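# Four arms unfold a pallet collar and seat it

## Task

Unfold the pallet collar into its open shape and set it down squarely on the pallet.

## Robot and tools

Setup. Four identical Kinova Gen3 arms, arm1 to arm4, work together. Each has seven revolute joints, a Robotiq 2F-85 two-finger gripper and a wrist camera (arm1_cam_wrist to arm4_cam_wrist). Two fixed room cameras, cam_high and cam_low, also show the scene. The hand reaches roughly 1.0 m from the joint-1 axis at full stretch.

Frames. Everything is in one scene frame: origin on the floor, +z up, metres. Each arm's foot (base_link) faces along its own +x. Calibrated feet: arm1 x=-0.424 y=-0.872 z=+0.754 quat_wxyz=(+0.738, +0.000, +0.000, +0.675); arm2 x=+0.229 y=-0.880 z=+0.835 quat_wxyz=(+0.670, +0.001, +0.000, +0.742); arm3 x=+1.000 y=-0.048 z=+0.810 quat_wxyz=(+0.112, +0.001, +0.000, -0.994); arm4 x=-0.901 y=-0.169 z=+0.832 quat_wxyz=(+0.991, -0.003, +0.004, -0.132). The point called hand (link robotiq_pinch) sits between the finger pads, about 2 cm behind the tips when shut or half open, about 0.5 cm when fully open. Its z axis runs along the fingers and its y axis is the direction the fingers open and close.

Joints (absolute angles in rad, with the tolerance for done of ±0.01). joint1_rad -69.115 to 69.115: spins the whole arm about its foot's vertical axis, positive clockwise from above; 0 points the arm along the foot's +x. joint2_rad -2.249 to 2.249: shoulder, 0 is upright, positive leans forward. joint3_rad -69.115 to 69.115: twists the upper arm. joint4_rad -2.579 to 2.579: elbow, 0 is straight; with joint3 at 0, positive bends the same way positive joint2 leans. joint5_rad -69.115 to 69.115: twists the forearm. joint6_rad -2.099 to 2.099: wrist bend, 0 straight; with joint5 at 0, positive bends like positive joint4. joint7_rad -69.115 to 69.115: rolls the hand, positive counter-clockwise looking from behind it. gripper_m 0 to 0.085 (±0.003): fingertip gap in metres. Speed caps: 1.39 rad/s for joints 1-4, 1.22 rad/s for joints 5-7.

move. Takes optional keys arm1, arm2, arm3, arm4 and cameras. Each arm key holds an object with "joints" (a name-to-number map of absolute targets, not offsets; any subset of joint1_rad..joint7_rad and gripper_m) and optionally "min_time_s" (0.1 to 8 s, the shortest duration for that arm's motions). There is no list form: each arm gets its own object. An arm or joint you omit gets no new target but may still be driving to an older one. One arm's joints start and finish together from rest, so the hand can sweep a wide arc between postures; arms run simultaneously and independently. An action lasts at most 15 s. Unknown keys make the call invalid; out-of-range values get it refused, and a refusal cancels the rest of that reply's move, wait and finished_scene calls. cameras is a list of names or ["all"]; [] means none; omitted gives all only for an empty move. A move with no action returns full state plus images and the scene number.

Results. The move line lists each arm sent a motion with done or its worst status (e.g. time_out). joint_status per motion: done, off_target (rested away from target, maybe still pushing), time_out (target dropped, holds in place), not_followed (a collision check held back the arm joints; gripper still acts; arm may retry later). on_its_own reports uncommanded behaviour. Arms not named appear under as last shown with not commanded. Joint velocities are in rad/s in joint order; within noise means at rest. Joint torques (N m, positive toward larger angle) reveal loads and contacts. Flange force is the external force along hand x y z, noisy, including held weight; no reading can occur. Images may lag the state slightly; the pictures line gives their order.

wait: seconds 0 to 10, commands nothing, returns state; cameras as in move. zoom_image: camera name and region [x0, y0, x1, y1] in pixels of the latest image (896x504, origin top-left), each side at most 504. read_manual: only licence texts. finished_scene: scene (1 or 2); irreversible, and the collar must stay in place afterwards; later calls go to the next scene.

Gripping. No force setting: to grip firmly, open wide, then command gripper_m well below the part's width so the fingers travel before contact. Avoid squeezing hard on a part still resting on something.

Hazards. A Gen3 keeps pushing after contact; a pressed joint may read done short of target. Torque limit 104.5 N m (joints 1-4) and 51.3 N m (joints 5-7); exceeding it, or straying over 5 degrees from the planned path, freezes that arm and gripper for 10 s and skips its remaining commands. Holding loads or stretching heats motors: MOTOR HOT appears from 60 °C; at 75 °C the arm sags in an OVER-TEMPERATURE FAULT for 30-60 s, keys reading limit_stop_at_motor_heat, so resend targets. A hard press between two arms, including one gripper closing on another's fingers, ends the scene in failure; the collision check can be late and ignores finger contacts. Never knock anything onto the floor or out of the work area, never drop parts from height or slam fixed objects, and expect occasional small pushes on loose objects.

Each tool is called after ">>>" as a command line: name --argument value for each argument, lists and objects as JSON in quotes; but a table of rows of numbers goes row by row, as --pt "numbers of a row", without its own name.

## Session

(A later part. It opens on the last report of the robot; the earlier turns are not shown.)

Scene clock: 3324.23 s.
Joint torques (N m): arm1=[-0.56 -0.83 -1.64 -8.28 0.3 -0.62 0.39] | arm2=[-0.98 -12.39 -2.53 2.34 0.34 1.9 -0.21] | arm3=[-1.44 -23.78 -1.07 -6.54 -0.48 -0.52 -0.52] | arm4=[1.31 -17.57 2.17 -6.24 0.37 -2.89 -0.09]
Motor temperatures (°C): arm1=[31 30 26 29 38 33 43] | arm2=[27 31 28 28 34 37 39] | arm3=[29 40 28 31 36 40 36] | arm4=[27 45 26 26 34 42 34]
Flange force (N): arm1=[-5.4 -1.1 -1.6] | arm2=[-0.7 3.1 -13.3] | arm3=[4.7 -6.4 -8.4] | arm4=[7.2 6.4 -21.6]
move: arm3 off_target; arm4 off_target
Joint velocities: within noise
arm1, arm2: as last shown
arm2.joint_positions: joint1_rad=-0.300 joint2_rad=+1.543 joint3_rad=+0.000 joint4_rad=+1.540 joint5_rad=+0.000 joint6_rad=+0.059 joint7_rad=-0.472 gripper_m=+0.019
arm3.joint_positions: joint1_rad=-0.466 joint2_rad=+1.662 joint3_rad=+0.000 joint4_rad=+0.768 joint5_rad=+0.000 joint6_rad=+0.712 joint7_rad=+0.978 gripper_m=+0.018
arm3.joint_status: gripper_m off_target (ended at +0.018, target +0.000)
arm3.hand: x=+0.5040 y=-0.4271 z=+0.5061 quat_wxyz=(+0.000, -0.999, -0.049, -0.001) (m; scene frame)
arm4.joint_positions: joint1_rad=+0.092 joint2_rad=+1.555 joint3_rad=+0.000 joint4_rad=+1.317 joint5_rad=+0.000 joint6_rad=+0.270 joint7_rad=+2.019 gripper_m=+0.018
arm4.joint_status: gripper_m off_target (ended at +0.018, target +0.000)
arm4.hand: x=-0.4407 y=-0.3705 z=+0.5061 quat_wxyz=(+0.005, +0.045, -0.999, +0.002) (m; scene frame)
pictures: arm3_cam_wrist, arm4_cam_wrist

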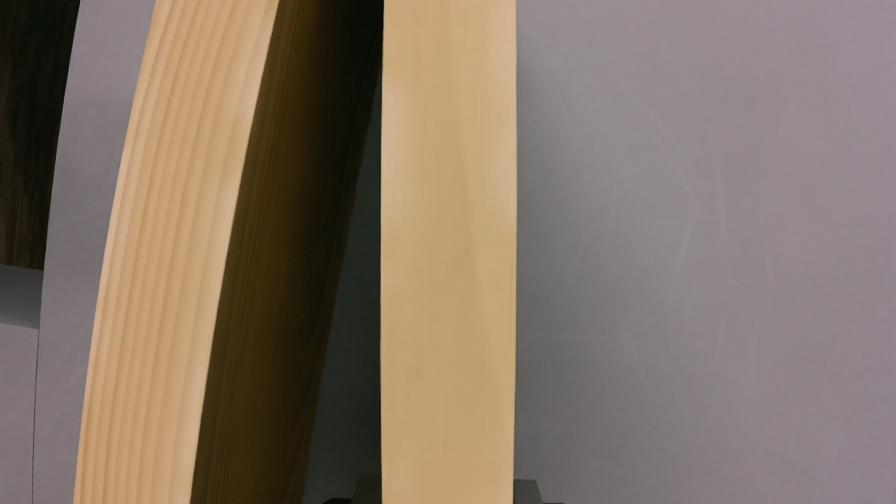

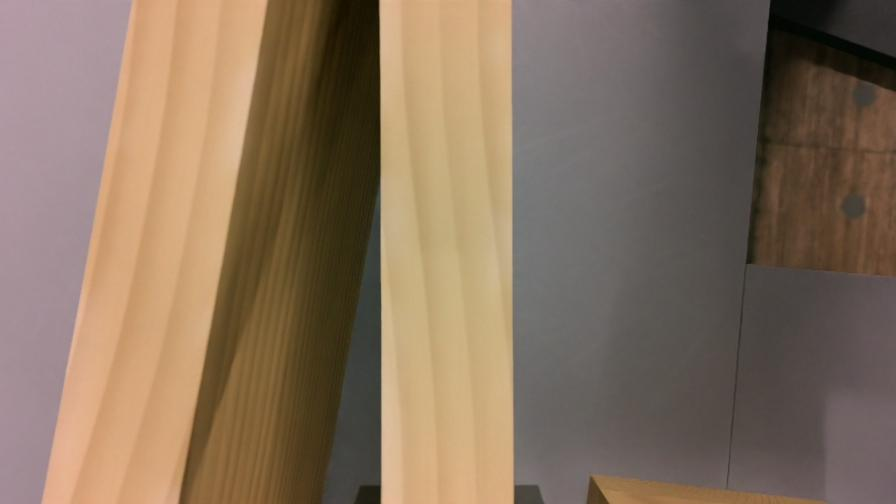

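>>> move --arm2 '{"joints": {"gripper_m": 0.05}}'

>>> move --arm2 '{"joints": {"joint2_rad": 1.2723, "joint4_rad": 1.7517, "joint6_rad": 0.1176}, "min_time_s": 1.5}'

>>> move --arm2 '{"joints": {"joint1_rad": -0.105, "joint2_rad": -0.433, "joint4_rad": 1.523, "joint6_rad": 1.973, "joint7_rad": 1.578}}' --cameras '["cam_high", "cam_low"]'

>>> move --arm3 '{"joints": {"joint1_rad": -0.4662, "joint2_rad": 1.4417, "joint4_rad": 0.9813, "joint6_rad": 0.7186, "joint7_rad": 0.9779}, "min_time_s": 2.5}' --arm4 '{"joints": {"joint1_rad": 0.0941, "joint2_rad": 1.3373, "joint4_rad": 1.4993, "joint6_rad": 0.305, "joint7_rad": 2.0205}, "min_time_s": 2.5}' --cameras '["arm3_cam_wrist", "arm4_cam_wrist", "cam_low", "cam_high"]'

Scene clock: 3637.63 s.
Joint torques (N m): arm1=[-0.53 -0.8 -1.64 -8.25 0.26 -0.6 0.38] | arm2=[0.59 -18.99 0.13 -1.45 0.22 -0.32 -0.35] | arm3=[-2 -23.42 -1.5 -6.41 -0.62 -0.49 -0.54] | arm4=[1.7 -17.02 2.67 -5.87 0.45 -2.78 -0.08]
Motor temperatures (°C): arm1=[31 30 26 29 38 33 43] | arm2=[27 31 28 27 34 36 39] | arm3=[28 37 27 30 36 39 35] | arm4=[26 37 26 25 35 41 34]
Flange force (N): arm1=[-5.4 -1.2 -1.6] | arm2=[0.2 -2.6 -6.5] | arm3=[4.2 -7.2 -8.9] | arm4=[6.2 6.7 -22.1]
move: arm2 done
Joint velocities: within noise
arm1, arm3, arm4: as last shown
arm2.joint_positions: joint1_rad=-0.300 joint2_rad=+1.543 joint3_rad=+0.000 joint4_rad=+1.540 joint5_rad=+0.000 joint6_rad=+0.059 joint7_rad=-0.472 gripper_m=+0.050
arm2.joint_status: all done
arm2.hand: x=+0.0792 y=-0.4660 z=+0.5078 quat_wxyz=(+0.001, -0.035, -0.999, -0.001) (m; scene frame)
arm3.hand: x=+0.5040 y=-0.4271 z=+0.5060 quat_wxyz=(+0.000, -0.999, -0.049, -0.001) (m; scene frame)
arm4.hand: x=-0.4407 y=-0.3706 z=+0.5061 quat_wxyz=(+0.005, +0.045, -0.999, +0.002) (m; scene frame)
pictures: none

Scene clock: 3639.47 s.
Joint torques (N m): arm1=[-0.57 -0.86 -1.64 -8.28 0.29 -0.6 0.4] | arm2=[0.6 -18.66 0.06 -1.95 0.24 -0.29 -0.32] | arm3=[-2.01 -23.43 -1.54 -6.38 -0.63 -0.51 -0.59] | arm4=[1.72 -17.05 2.63 -5.92 0.44 -2.76 -0.11]
Motor temperatures (°C): arm1=[31 30 26 29 38 33 43] | arm2=[27 31 28 27 34 36 39] | arm3=[28 37 27 30 36 39 35] | arm4=[26 37 26 25 35 41 34]
Flange force (N): arm1=[-5.4 -1.0 -1.5] | arm2=[0.2 -3.0 -5.9] | arm3=[3.9 -7.1 -8.8] | arm4=[6.4 6.8 -22.1]
move: arm2 done
Joint velocities: within noise
arm1, arm3, arm4: as last shown
arm2.joint_positions: joint1_rad=-0.300 joint2_rad=+1.272 joint3_rad=+0.000 joint4_rad=+1.752 joint5_rad=+0.000 joint6_rad=+0.118 joint7_rad=-0.472 gripper_m=+0.050
arm2.joint_status: all done
arm2.hand: x=+0.0794 y=-0.4662 z=+0.6214 quat_wxyz=(+0.001, -0.035, -0.999, -0.001) (m; scene frame)
pictures: none

Scene clock: 3642.53 s.
Joint torques (N m): arm1=[-0.51 -0.83 -1.62 -8.26 0.24 -0.59 0.36] | arm2=[0.64 1.56 -0.46 -8.81 0.15 -0.39 -0.34] | arm3=[-1.99 -23.39 -1.52 -6.39 -0.64 -0.52 -0.56] | arm4=[1.75 -17.05 2.61 -5.87 0.47 -2.76 -0.08]
Motor temperatures (°C): arm1=[31 30 26 29 38 33 43] | arm2=[27 31 28 27 34 36 39] | arm3=[28 37 27 30 36 39 35] | arm4=[26 37 26 25 35 41 34]
Flange force (N): arm1=[-5.5 -1.2 -1.6] | arm2=[3.5 -1.9 2.9] | arm3=[4.0 -7.0 -8.9] | arm4=[6.2 6.9 -22.0]
move: arm2 done
Joint velocities: within noise
arm1, arm3, arm4: as last shown
arm2.joint_positions: joint1_rad=-0.105 joint2_rad=-0.433 joint3_rad=+0.000 joint4_rad=+1.523 joint5_rad=+0.000 joint6_rad=+1.973 joint7_rad=+1.578 gripper_m=+0.050
arm2.joint_status: all done
arm2.hand: x=+0.2283 y=-0.7522 z=+1.3372 quat_wxyz=(-0.025, +0.778, -0.627, -0.032) (m; scene frame)
pictures: cam_high, cam_low

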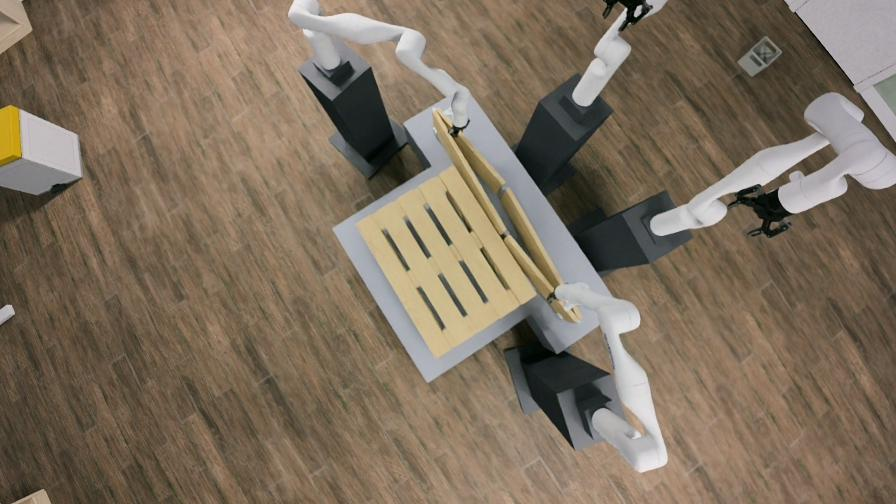

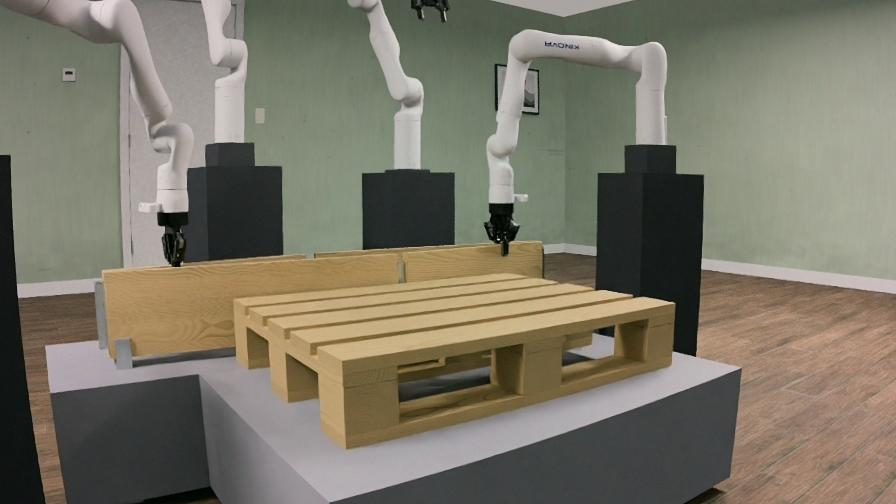

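Scene clock: 3645.33 s.
Joint torques (N m): arm1=[-0.59 -0.86 -1.58 -8.3 0.26 -0.57 0.4] | arm2=[0.57 1.63 -0.47 -8.87 0.23 -0.44 -0.33] | arm3=[-7.06 -39.67 -4.28 -8.09 -0.79 2.31 0.32] | arm4=[2.98 -29.86 2.16 2.79 -0.04 3.87 -0.19]
Motor temperatures (°C): arm1=[31 30 26 29 38 33 43] | arm2=[27 31 28 27 34 36 39] | arm3=[28 38 27 31 36 39 35] | arm4=[26 38 26 25 35 41 34]
Flange force (N): arm1=[-5.4 -0.8 -1.4] | arm2=[3.7 -1.7 3.1] | arm3=[-9.8 -6.5 26.3] | arm4=[-14.7 -1.9 27.6]
move: arm3 done; arm4 done
Joint velocities: within noise
arm1, arm2: as last shown
arm3.joint_positions: joint1_rad=-0.466 joint2_rad=+1.442 joint3_rad=+0.000 joint4_rad=+0.981 joint5_rad=+0.000 joint6_rad=+0.719 joint7_rad=+0.978 gripper_m=+0.018
arm3.joint_status: all done
arm3.hand: x=+0.5038 y=-0.4269 z=+0.6001 quat_wxyz=(+0.000, -0.999, -0.049, -0.001) (m; scene frame)
arm4.joint_positions: joint1_rad=+0.094 joint2_rad=+1.337 joint3_rad=+0.000 joint4_rad=+1.499 joint5_rad=+0.000 joint6_rad=+0.305 joint7_rad=+2.021 gripper_m=+0.018
arm4.joint_status: all done
arm4.hand: x=-0.4408 y=-0.3707 z=+0.6001 quat_wxyz=(+0.005, +0.045, -0.999, +0.002) (m; scene frame)
pictures: arm3_cam_wrist, arm4_cam_wrist, cam_high, cam_low

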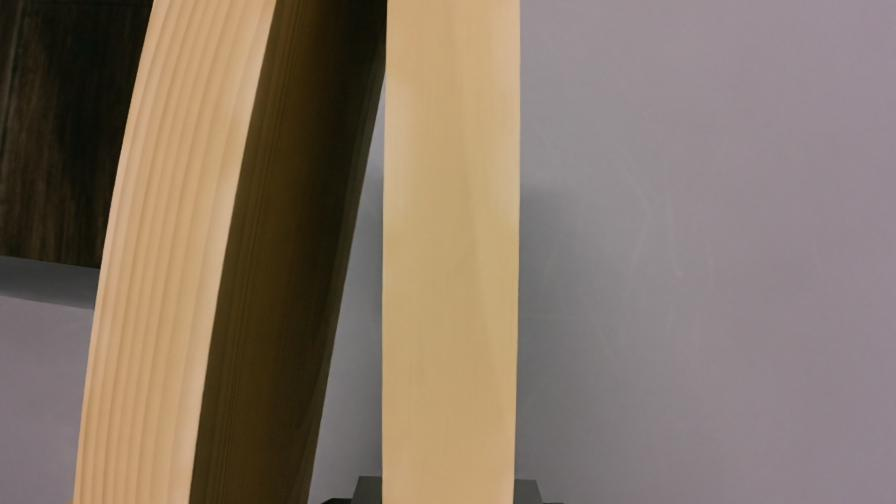

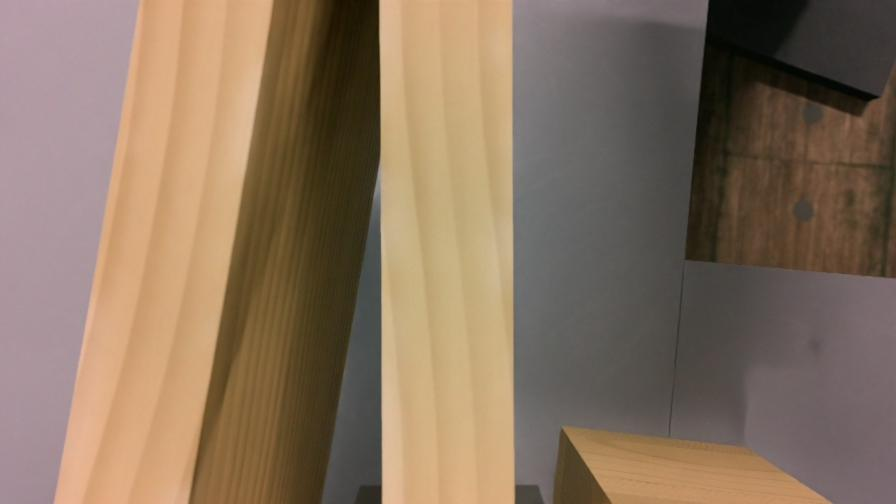

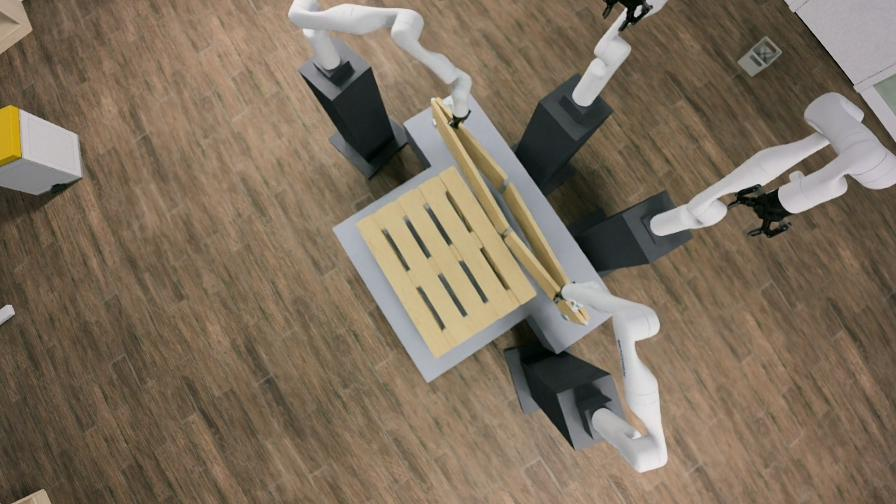

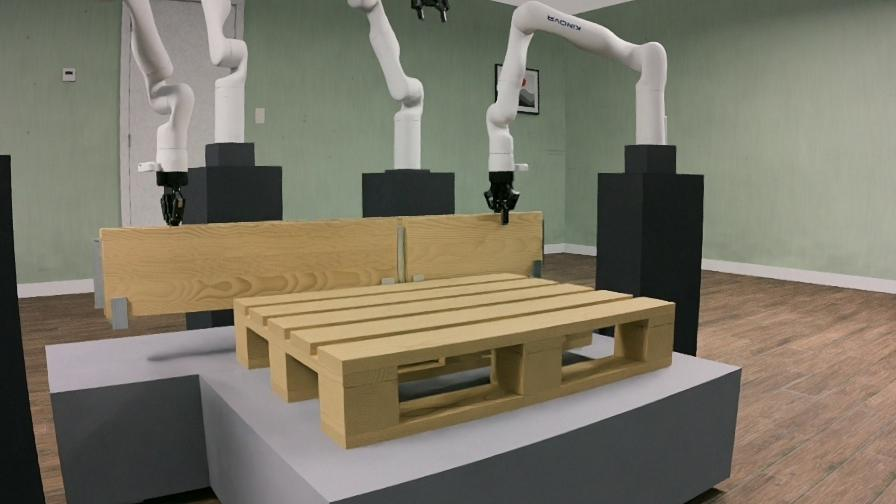

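>>> move --arm3 '{"joints": {"joint1_rad": -0.4662, "joint2_rad": 1.2795, "joint4_rad": 1.0817, "joint6_rad": 0.7804, "joint7_rad": 0.9779}, "min_time_s": 2.0}' --arm4 '{"joints": {"joint1_rad": 0.0954, "joint2_rad": 1.1577, "joint4_rad": 1.6002, "joint6_rad": 0.3837, "joint7_rad": 2.0218}, "min_time_s": 2.0}'

>>> move --arm3 '{"joints": {"joint1_rad": -0.3719, "joint2_rad": 1.2206, "joint4_rad": 1.2533, "joint6_rad": 0.6677, "joint7_rad": 1.2572}, "min_time_s": 2.0}' --arm4 '{"joints": {"joint1_rad": 0.0416, "joint2_rad": 1.146, "joint4_rad": 1.6516, "joint6_rad": 0.344, "joint7_rad": 2.153}, "min_time_s": 2.0}'

>>> move --arm3 '{"joints": {"joint1_rad": -0.265, "joint2_rad": 1.184, "joint4_rad": 1.3675, "joint6_rad": 0.5901, "joint7_rad": 1.5474}, "min_time_s": 2.0}' --arm4 '{"joints": {"joint1_rad": -0.0181, "joint2_rad": 1.1385, "joint4_rad": 1.6866, "joint6_rad": 0.3165, "joint7_rad": 2.2765}, "min_time_s": 2.0}' --cameras '["arm3_cam_wrist", "arm4_cam_wrist", "cam_low", "cam_high"]'

Scene clock: 3668.33 s.
Joint torques (N m): arm1=[-0.48 -0.85 -1.63 -8.25 0.28 -0.6 0.41] | arm2=[0.65 1.6 -0.53 -8.97 0.25 -0.43 -0.39] | arm3=[-6.62 -40.32 -4.06 -9.22 -0.87 2.24 0.22] | arm4=[2.91 -30.8 2.01 0.83 0.06 3.7 -0.15]
Motor temperatures (°C): arm1=[31 30 26 29 38 33 43] | arm2=[27 31 28 27 34 36 39] | arm3=[28 40 27 31 36 39 35] | arm4=[26 39 26 25 35 41 34]
Flange force (N): arm1=[-5.5 -1.0 -1.6] | arm2=[3.8 -2.1 3.5] | arm3=[-9.3 -6.1 27.0] | arm4=[-13.6 -1.4 27.6]
move: arm3 done; arm4 done
Joint velocities: within noise
arm1, arm2: as last shown
arm3.joint_positions: joint1_rad=-0.466 joint2_rad=+1.280 joint3_rad=+0.000 joint4_rad=+1.082 joint5_rad=+0.000 joint6_rad=+0.780 joint7_rad=+0.978 gripper_m=+0.018
arm3.joint_status: all done
arm3.hand: x=+0.5037 y=-0.4268 z=+0.6800 quat_wxyz=(+0.000, -0.999, -0.049, -0.001) (m; scene frame)
arm4.joint_positions: joint1_rad=+0.095 joint2_rad=+1.158 joint3_rad=+0.000 joint4_rad=+1.600 joint5_rad=+0.000 joint6_rad=+0.384 joint7_rad=+2.022 gripper_m=+0.018
arm4.joint_status: all done
arm4.hand: x=-0.4409 y=-0.3707 z=+0.6800 quat_wxyz=(+0.005, +0.045, -0.999, +0.002) (m; scene frame)
pictures: none

Scene clock: 3670.67 s.
Joint torques (N m): arm1=[-0.56 -0.84 -1.67 -8.31 0.25 -0.6 0.4] | arm2=[0.62 1.53 -0.43 -8.89 0.22 -0.46 -0.35] | arm3=[-6.78 -38.23 -4.88 -7.2 -0.46 2.21 0.97] | arm4=[2.63 -28.89 1.27 2.67 -0.23 4.44 -0.21]
Motor temperatures (°C): arm1=[31 30 26 29 38 33 43] | arm2=[27 31 28 27 34 36 39] | arm3=[28 40 27 31 36 39 35] | arm4=[26 39 26 25 35 41 34]
Flange force (N): arm1=[-5.4 -1.2 -1.4] | arm2=[3.6 -1.7 3.0] | arm3=[-9.1 -7.5 27.3] | arm4=[-13.9 -4.2 27.2]
move: arm3 done; arm4 done
Joint velocities: within noise
arm1.joint_positions: joint1_rad=-0.451 joint2_rad=-0.488 joint3_rad=+0.000 joint4_rad=+1.489 joint5_rad=+0.000 joint6_rad=+1.942 joint7_rad=+1.200 gripper_m=+0.085
arm1.joint_status: not commanded
arm1.hand: x=-0.4458 y=-0.7425 z=+1.2744 quat_wxyz=(-0.040, +0.701, -0.707, -0.091) (m; scene frame)
arm2: as last shown
arm3.joint_positions: joint1_rad=-0.372 joint2_rad=+1.221 joint3_rad=+0.000 joint4_rad=+1.253 joint5_rad=+0.000 joint6_rad=+0.668 joint7_rad=+1.257 gripper_m=+0.018
arm3.joint_status: all done
arm3.hand: x=+0.4986 y=-0.3591 z=+0.6800 quat_wxyz=(+0.000, -0.990, -0.141, -0.001) (m; scene frame)
arm4.joint_positions: joint1_rad=+0.042 joint2_rad=+1.146 joint3_rad=+0.000 joint4_rad=+1.652 joint5_rad=+0.000 joint6_rad=+0.344 joint7_rad=+2.153 gripper_m=+0.018
arm4.joint_status: all done
arm4.hand: x=-0.4438 y=-0.3415 z=+0.6799 quat_wxyz=(+0.005, +0.137, -0.991, +0.001) (m; scene frame)
pictures: none

Scene clock: 3673.00 s.
Joint torques (N m): arm1=[-0.59 -0.85 -1.63 -8.26 0.27 -0.6 0.36] | arm2=[0.63 1.61 -0.48 -8.93 0.23 -0.45 -0.38] | arm3=[-6.02 -36.61 -4.62 -5.65 0.04 2.39 1.33] | arm4=[2.03 -27.92 0.57 3.46 -0.29 4.74 -0.14]
Motor temperatures (°C): arm1=[31 30 26 29 38 33 43] | arm2=[27 31 28 27 34 36 39] | arm3=[28 41 27 31 36 39 35] | arm4=[26 40 26 25 35 41 34]
Flange force (N): arm1=[-5.5 -1.1 -1.6] | arm2=[3.8 -1.9 3.3] | arm3=[-7.4 -8.3 27.7] | arm4=[-12.5 -6.6 26.9]
move: arm3 done; arm4 done
Joint velocities: within noise
arm1, arm2: as last shown
arm3.joint_positions: joint1_rad=-0.265 joint2_rad=+1.184 joint3_rad=+0.000 joint4_rad=+1.367 joint5_rad=+0.000 joint6_rad=+0.590 joint7_rad=+1.547 gripper_m=+0.018
arm3.joint_status: all done
arm3.hand: x=+0.4906 y=-0.2919 z=+0.6800 quat_wxyz=(-0.001, -0.973, -0.231, -0.001) (m; scene frame)
arm4.joint_positions: joint1_rad=-0.018 joint2_rad=+1.138 joint3_rad=+0.000 joint4_rad=+1.687 joint5_rad=+0.000 joint6_rad=+0.316 joint7_rad=+2.277 gripper_m=+0.018
arm4.joint_status: all done
arm4.hand: x=-0.4436 y=-0.3114 z=+0.6799 quat_wxyz=(+0.005, +0.227, -0.974, +0.001) (m; scene frame)
pictures: arm3_cam_wrist, arm4_cam_wrist, cam_high, cam_low

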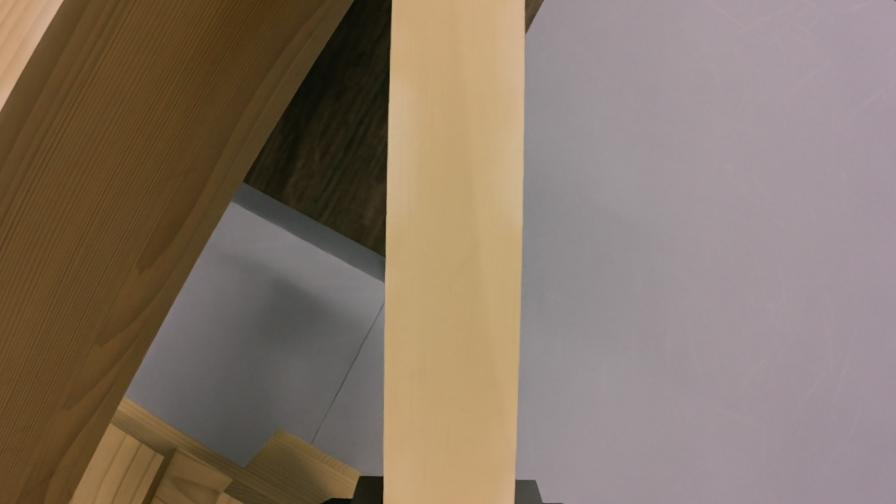

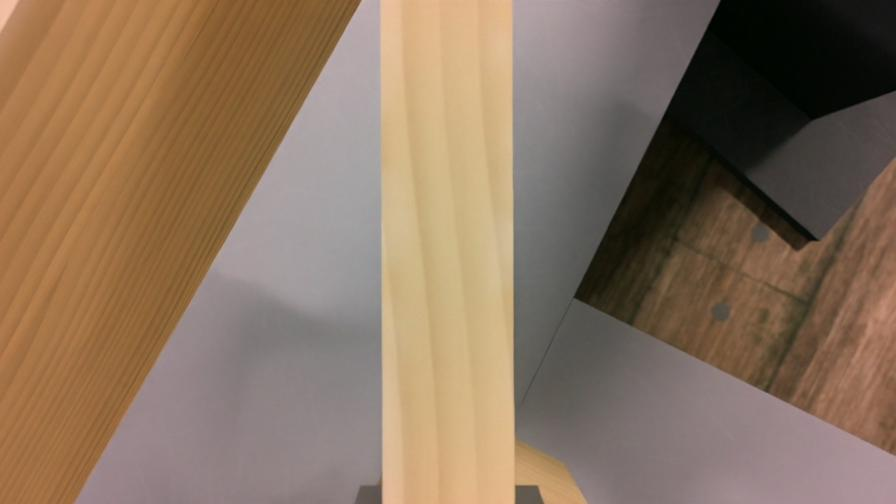

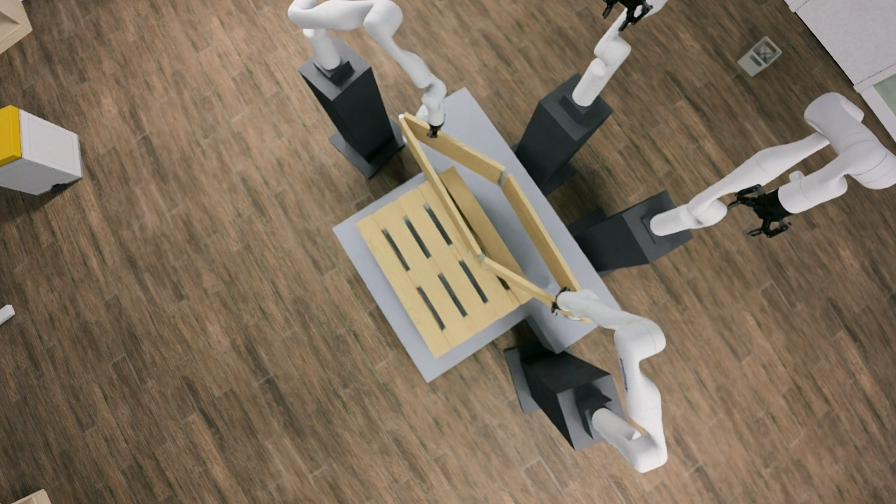

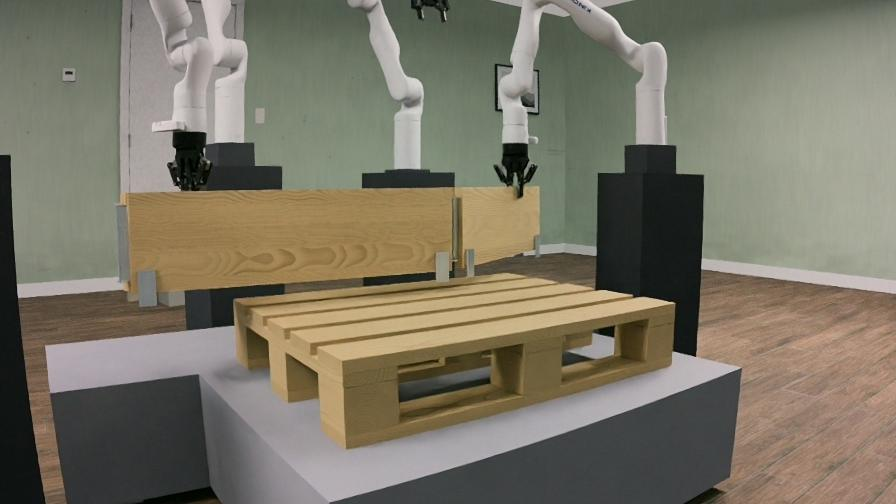

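>>> move --arm3 '{"joints": {"joint1_rad": -0.149, "joint2_rad": 1.1646, "joint4_rad": 1.4311, "joint6_rad": 0.5459, "joint7_rad": 1.8467}, "min_time_s": 2.0}' --arm4 '{"joints": {"joint1_rad": -0.0829, "joint2_rad": 1.1346, "joint4_rad": 1.706, "joint6_rad": 0.301, "joint7_rad": 2.395}, "min_time_s": 2.0}'

>>> move --arm3 '{"joints": {"joint1_rad": -0.029, "joint2_rad": 1.1598, "joint4_rad": 1.4481, "joint6_rad": 0.5337, "joint7_rad": 2.1499}, "min_time_s": 2.0}' --arm4 '{"joints": {"joint1_rad": -0.1526, "joint2_rad": 1.1341, "joint4_rad": 1.7098, "joint6_rad": 0.2977, "joint7_rad": 2.5085}, "min_time_s": 2.0}'

>>> move --arm3 '{"joints": {"joint1_rad": 0.0886, "joint2_rad": 1.1674, "joint4_rad": 1.422, "joint6_rad": 0.5522, "joint7_rad": 2.4508}, "min_time_s": 2.0}' --arm4 '{"joints": {"joint1_rad": -0.2265, "joint2_rad": 1.1365, "joint4_rad": 1.6972, "joint6_rad": 0.3079, "joint7_rad": 2.6179}, "min_time_s": 2.0}' --cameras '["arm3_cam_wrist", "arm4_cam_wrist", "cam_low", "cam_high"]'

Scene clock: 3703.80 s.
Joint torques (N m): arm1=[-0.58 -0.91 -1.66 -8.28 0.26 -0.57 0.36] | arm2=[0.64 1.64 -0.52 -8.85 0.24 -0.43 -0.38] | arm3=[-5.64 -34.96 -4.71 -3.59 0.25 3.11 1.63] | arm4=[1.51 -26.36 -0.12 5.07 -0.13 5.56 0.18]
Motor temperatures (°C): arm1=[31 30 26 29 38 33 43] | arm2=[27 30 28 28 34 36 39] | arm3=[28 42 27 31 36 39 35] | arm4=[26 40 26 25 34 41 34]
Flange force (N): arm1=[-5.7 -1.2 -1.5] | arm2=[3.7 -2.1 3.1] | arm3=[-7.3 -10.0 28.1] | arm4=[-12.4 -9.5 26.4]
move: arm3 done; arm4 done
Joint velocities: within noise
arm1, arm2: as last shown
arm3.joint_positions: joint1_rad=-0.149 joint2_rad=+1.165 joint3_rad=+0.000 joint4_rad=+1.431 joint5_rad=+0.000 joint6_rad=+0.546 joint7_rad=+1.847 gripper_m=+0.018
arm3.joint_status: all done
arm3.hand: x=+0.4796 y=-0.2258 z=+0.6800 quat_wxyz=(-0.001, -0.948, -0.319, -0.001) (m; scene frame)
arm4.joint_positions: joint1_rad=-0.083 joint2_rad=+1.135 joint3_rad=+0.000 joint4_rad=+1.706 joint5_rad=+0.000 joint6_rad=+0.301 joint7_rad=+2.395 gripper_m=+0.018
arm4.joint_status: all done
arm4.hand: x=-0.4406 y=-0.2804 z=+0.6797 quat_wxyz=(+0.005, +0.315, -0.949, +0.001) (m; scene frame)
pictures: none

Scene clock: 3706.13 s.
Joint torques (N m): arm1=[-0.53 -0.83 -1.6 -8.21 0.26 -0.61 0.39] | arm2=[0.71 1.58 -0.48 -8.89 0.25 -0.45 -0.36] | arm3=[-5.17 -33.61 -4.47 -1.66 0.55 4.21 1.88] | arm4=[0.67 -24.95 -0.89 6.77 0.12 6.54 0.51]
Motor temperatures (°C): arm1=[31 30 26 29 38 33 43] | arm2=[27 30 28 28 34 36 39] | arm3=[28 43 27 30 36 39 35] | arm4=[26 40 26 25 34 41 34]
Flange force (N): arm1=[-5.4 -1.0 -1.8] | arm2=[3.6 -1.9 3.1] | arm3=[-6.8 -12.1 28.6] | arm4=[-11.6 -13.2 26.2]
move: arm3 done; arm4 done
Joint velocities: within noise
arm1, arm2: as last shown
arm3.joint_positions: joint1_rad=-0.029 joint2_rad=+1.160 joint3_rad=+0.000 joint4_rad=+1.448 joint5_rad=+0.000 joint6_rad=+0.534 joint7_rad=+2.150 gripper_m=+0.018
arm3.joint_status: all done
arm3.hand: x=+0.4660 y=-0.1612 z=+0.6798 quat_wxyz=(-0.001, -0.914, -0.405, -0.001) (m; scene frame)
arm4.joint_positions: joint1_rad=-0.153 joint2_rad=+1.134 joint3_rad=+0.000 joint4_rad=+1.710 joint5_rad=+0.000 joint6_rad=+0.298 joint7_rad=+2.508 gripper_m=+0.018
arm4.joint_status: all done
arm4.hand: x=-0.4351 y=-0.2479 z=+0.6794 quat_wxyz=(+0.005, +0.401, -0.916, +0.000) (m; scene frame)
pictures: none

Scene clock: 3708.47 s.
Joint torques (N m): arm1=[-0.56 -0.85 -1.61 -8.3 0.24 -0.6 0.4] | arm2=[0.64 1.62 -0.5 -8.93 0.21 -0.46 -0.33] | arm3=[-4.37 -32.66 -3.72 -0.27 0.78 5.35 2.08] | arm4=[-0.3 -24.02 -1.79 7.93 0.35 7.37 0.93]
Motor temperatures (°C): arm1=[31 30 26 29 38 33 43] | arm2=[27 30 28 28 34 36 39] | arm3=[28 42 27 30 36 39 35] | arm4=[26 40 26 25 34 41 34]
Flange force (N): arm1=[-5.4 -1.0 -1.4] | arm2=[3.8 -1.9 3.3] | arm3=[-5.7 -14.2 28.6] | arm4=[-9.8 -16.4 26.0]
move: arm3 done; arm4 done
Joint velocities: within noise
arm1, arm2: as last shown
arm3.joint_positions: joint1_rad=+0.089 joint2_rad=+1.167 joint3_rad=+0.000 joint4_rad=+1.422 joint5_rad=+0.000 joint6_rad=+0.552 joint7_rad=+2.451 gripper_m=+0.018
arm3.joint_status: all done
arm3.hand: x=+0.4503 y=-0.0986 z=+0.6798 quat_wxyz=(-0.001, -0.874, -0.487, -0.001) (m; scene frame)
arm4.joint_positions: joint1_rad=-0.227 joint2_rad=+1.137 joint3_rad=+0.000 joint4_rad=+1.697 joint5_rad=+0.000 joint6_rad=+0.308 joint7_rad=+2.618 gripper_m=+0.018
arm4.joint_status: all done
arm4.hand: x=-0.4271 y=-0.2133 z=+0.6792 quat_wxyz=(+0.005, +0.483, -0.876, +0.000) (m; scene frame)
pictures: arm3_cam_wrist, arm4_cam_wrist, cam_high, cam_low

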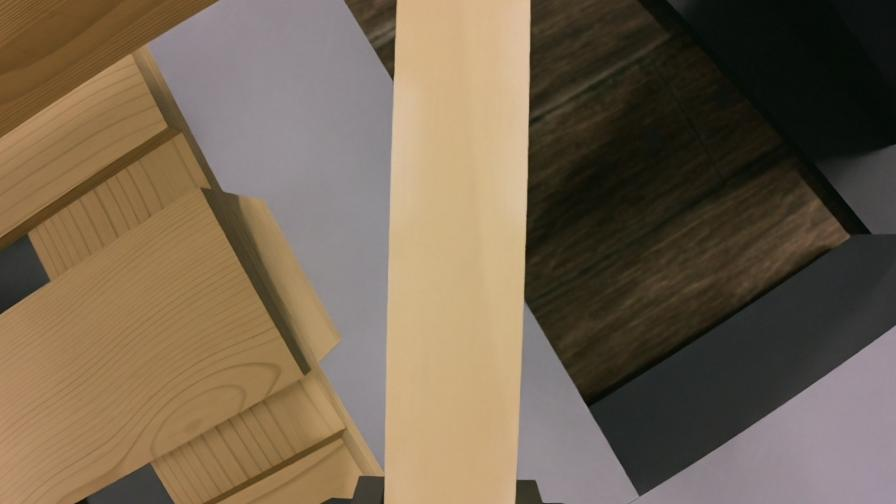

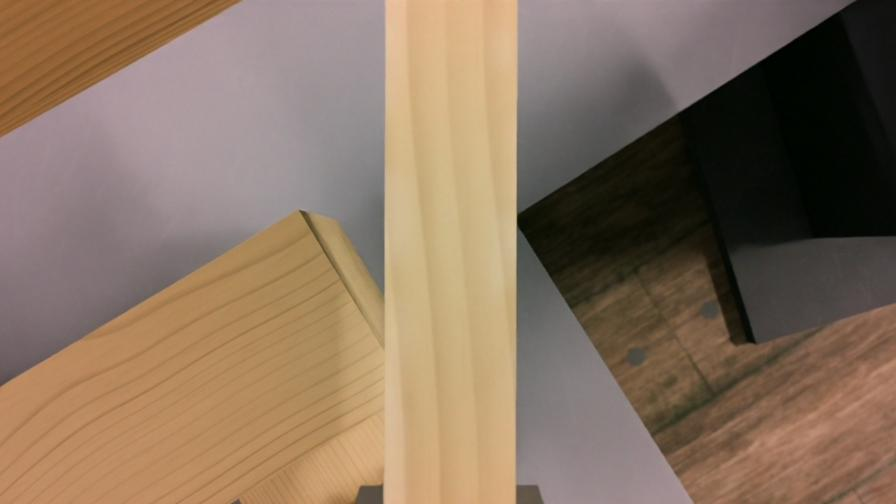

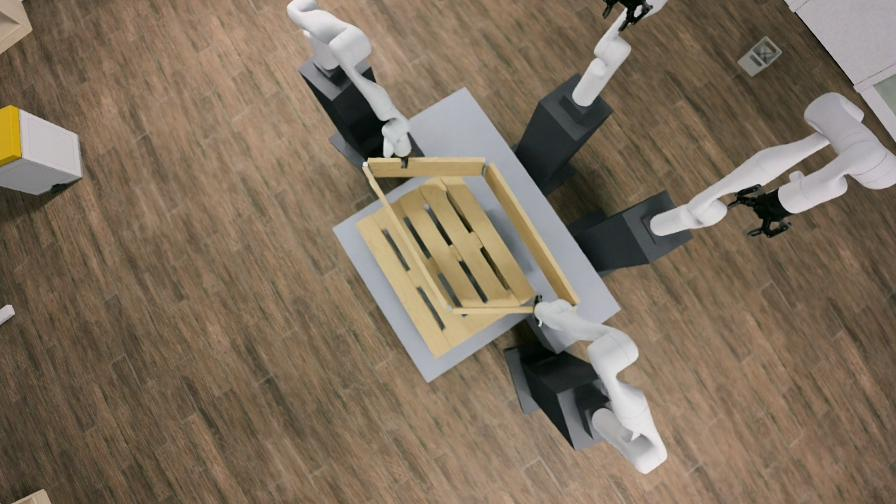

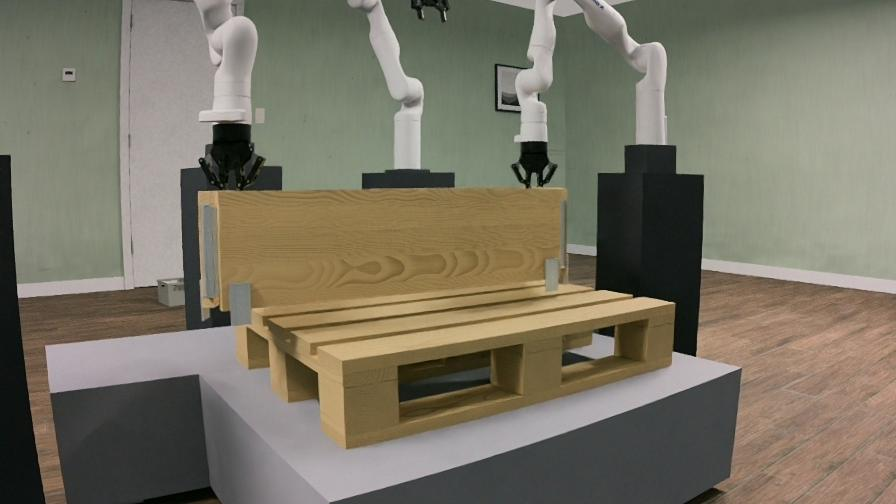

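>>> move --arm3 '{"joints": {"joint1_rad": 0.2038, "joint2_rad": 1.1907, "joint4_rad": 1.3463, "joint6_rad": 0.6046, "joint7_rad": 2.7492}, "min_time_s": 2.0}' --arm4 '{"joints": {"joint1_rad": -0.2971, "joint2_rad": 1.1438, "joint4_rad": 1.6613, "joint6_rad": 0.3365, "joint7_rad": 2.7306}, "min_time_s": 2.0}'

>>> move --arm3 '{"joints": {"joint1_rad": 0.3015, "joint2_rad": 1.2253, "joint4_rad": 1.2384, "joint6_rad": 0.6779, "joint7_rad": 3.0302}, "min_time_s": 2.0}' --arm4 '{"joints": {"joint1_rad": -0.376, "joint2_rad": 1.1543, "joint4_rad": 1.6143, "joint6_rad": 0.373, "joint7_rad": 2.8349}, "min_time_s": 2.0}' --cameras '["arm3_cam_wrist", "arm4_cam_wrist", "cam_low", "cam_high"]'

Scene clock: 3778.00 s.
Joint torques (N m): arm1=[-0.55 -0.83 -1.61 -8.3 0.28 -0.6 0.42] | arm2=[0.63 1.51 -0.59 -8.94 0.2 -0.35 -0.38] | arm3=[-2.55 -36.37 -1.92 -5.24 0.69 3.39 1.66] | arm4=[-0.2 -28.42 -2.03 2.29 -0.31 4.76 0.37]
Motor temperatures (°C): arm1=[31 30 26 29 38 33 43] | arm2=[27 30 28 28 34 36 39] | arm3=[28 41 27 30 36 40 36] | arm4=[26 39 25 25 34 42 34]
Flange force (N): arm1=[-5.3 -0.9 -1.4] | arm2=[3.4 -2.4 3.5] | arm3=[-0.8 -6.4 28.3] | arm4=[-4.1 -10.0 26.4]
move: arm3 done; arm4 done
Joint velocities: within noise
arm1: as last shown
arm2.joint_positions: joint1_rad=-0.105 joint2_rad=-0.433 joint3_rad=+0.000 joint4_rad=+1.523 joint5_rad=+0.000 joint6_rad=+1.973 joint7_rad=+1.578 gripper_m=+0.050
arm2.joint_status: not commanded
arm2.hand: x=+0.2283 y=-0.7522 z=+1.3372 quat_wxyz=(-0.025, +0.778, -0.627, -0.032) (m; scene frame)
arm3.joint_positions: joint1_rad=+0.204 joint2_rad=+1.191 joint3_rad=+0.000 joint4_rad=+1.346 joint5_rad=+0.000 joint6_rad=+0.605 joint7_rad=+2.749 gripper_m=+0.018
arm3.joint_status: all done
arm3.hand: x=+0.4306 y=-0.0354 z=+0.6796 quat_wxyz=(-0.001, -0.825, -0.565, +0.000) (m; scene frame)
arm4.joint_positions: joint1_rad=-0.297 joint2_rad=+1.144 joint3_rad=+0.000 joint4_rad=+1.661 joint5_rad=+0.000 joint6_rad=+0.336 joint7_rad=+2.731 gripper_m=+0.018
arm4.joint_status: all done
arm4.hand: x=-0.4155 y=-0.1793 z=+0.6790 quat_wxyz=(+0.005, +0.561, -0.828, -0.001) (m; scene frame)
pictures: none

Scene clock: 3780.33 s.
Joint torques (N m): arm1=[-0.57 -0.81 -1.64 -8.29 0.25 -0.56 0.34] | arm2=[0.68 1.59 -0.51 -8.91 0.21 -0.44 -0.31] | arm3=[-1.91 -37.86 -1.2 -6.2 0.77 3.75 1.72] | arm4=[-0.75 -28.19 -2.71 2.09 -0.47 5.25 0.39]
Motor temperatures (°C): arm1=[31 30 26 29 38 33 43] | arm2=[27 30 28 28 34 36 39] | arm3=[28 41 27 30 36 40 36] | arm4=[26 39 25 25 34 42 34]
Flange force (N): arm1=[-5.4 -1.3 -1.3] | arm2=[3.7 -1.9 3.2] | arm3=[-0.2 -6.1 28.9] | arm4=[-1.9 -10.1 25.3]
move: arm3 done; arm4 done
Joint velocities: within noise
arm1, arm2: as last shown
arm3.joint_positions: joint1_rad=+0.301 joint2_rad=+1.225 joint3_rad=+0.000 joint4_rad=+1.238 joint5_rad=+0.000 joint6_rad=+0.678 joint7_rad=+3.030 gripper_m=+0.018
arm3.joint_status: all done
arm3.hand: x=+0.4109 y=+0.0219 z=+0.6797 quat_wxyz=(-0.001, -0.770, -0.638, +0.000) (m; scene frame)
arm4.joint_positions: joint1_rad=-0.376 joint2_rad=+1.154 joint3_rad=+0.000 joint4_rad=+1.614 joint5_rad=+0.000 joint6_rad=+0.373 joint7_rad=+2.835 gripper_m=+0.018
arm4.joint_status: all done
arm4.hand: x=-0.4037 y=-0.1395 z=+0.6787 quat_wxyz=(+0.005, +0.634, -0.773, -0.001) (m; scene frame)
pictures: arm3_cam_wrist, arm4_cam_wrist, cam_high, cam_low

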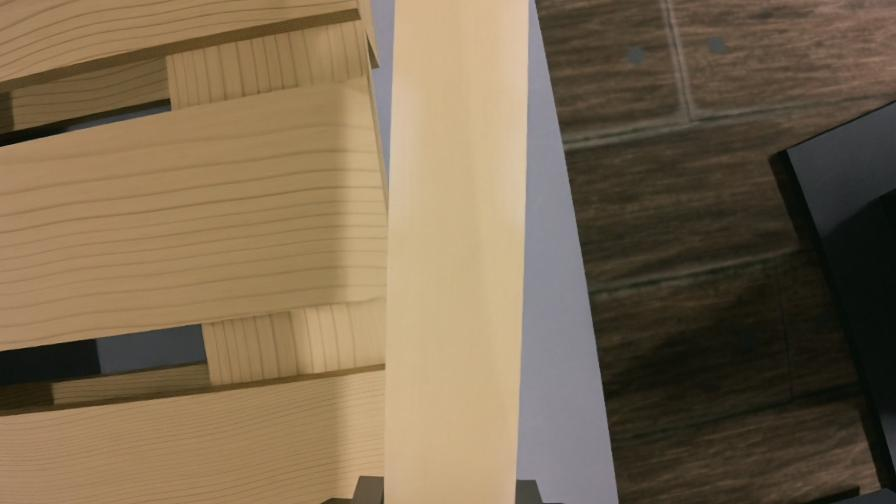

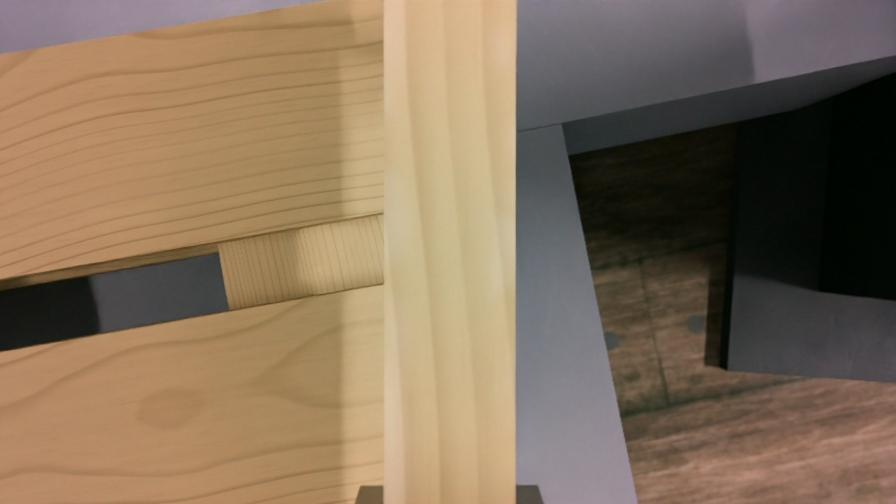

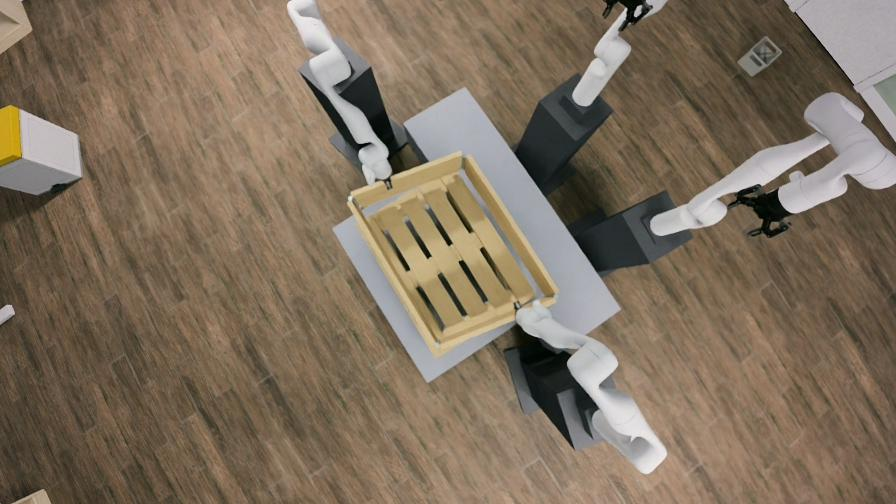

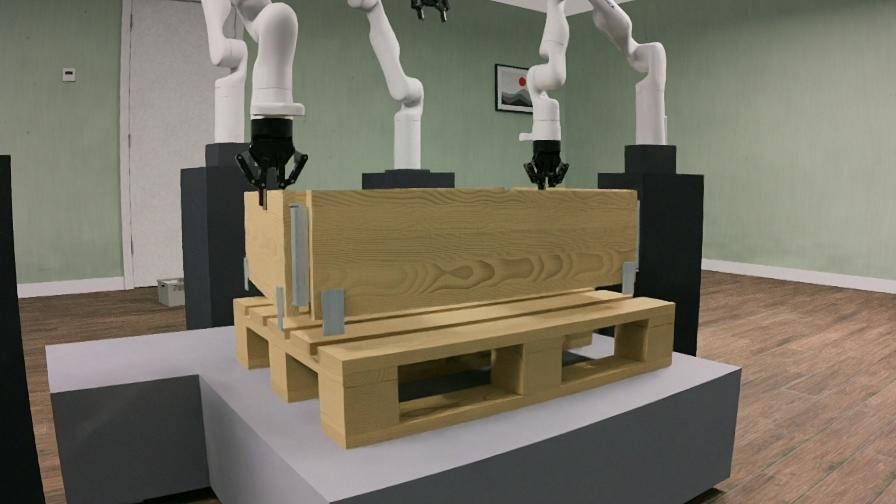

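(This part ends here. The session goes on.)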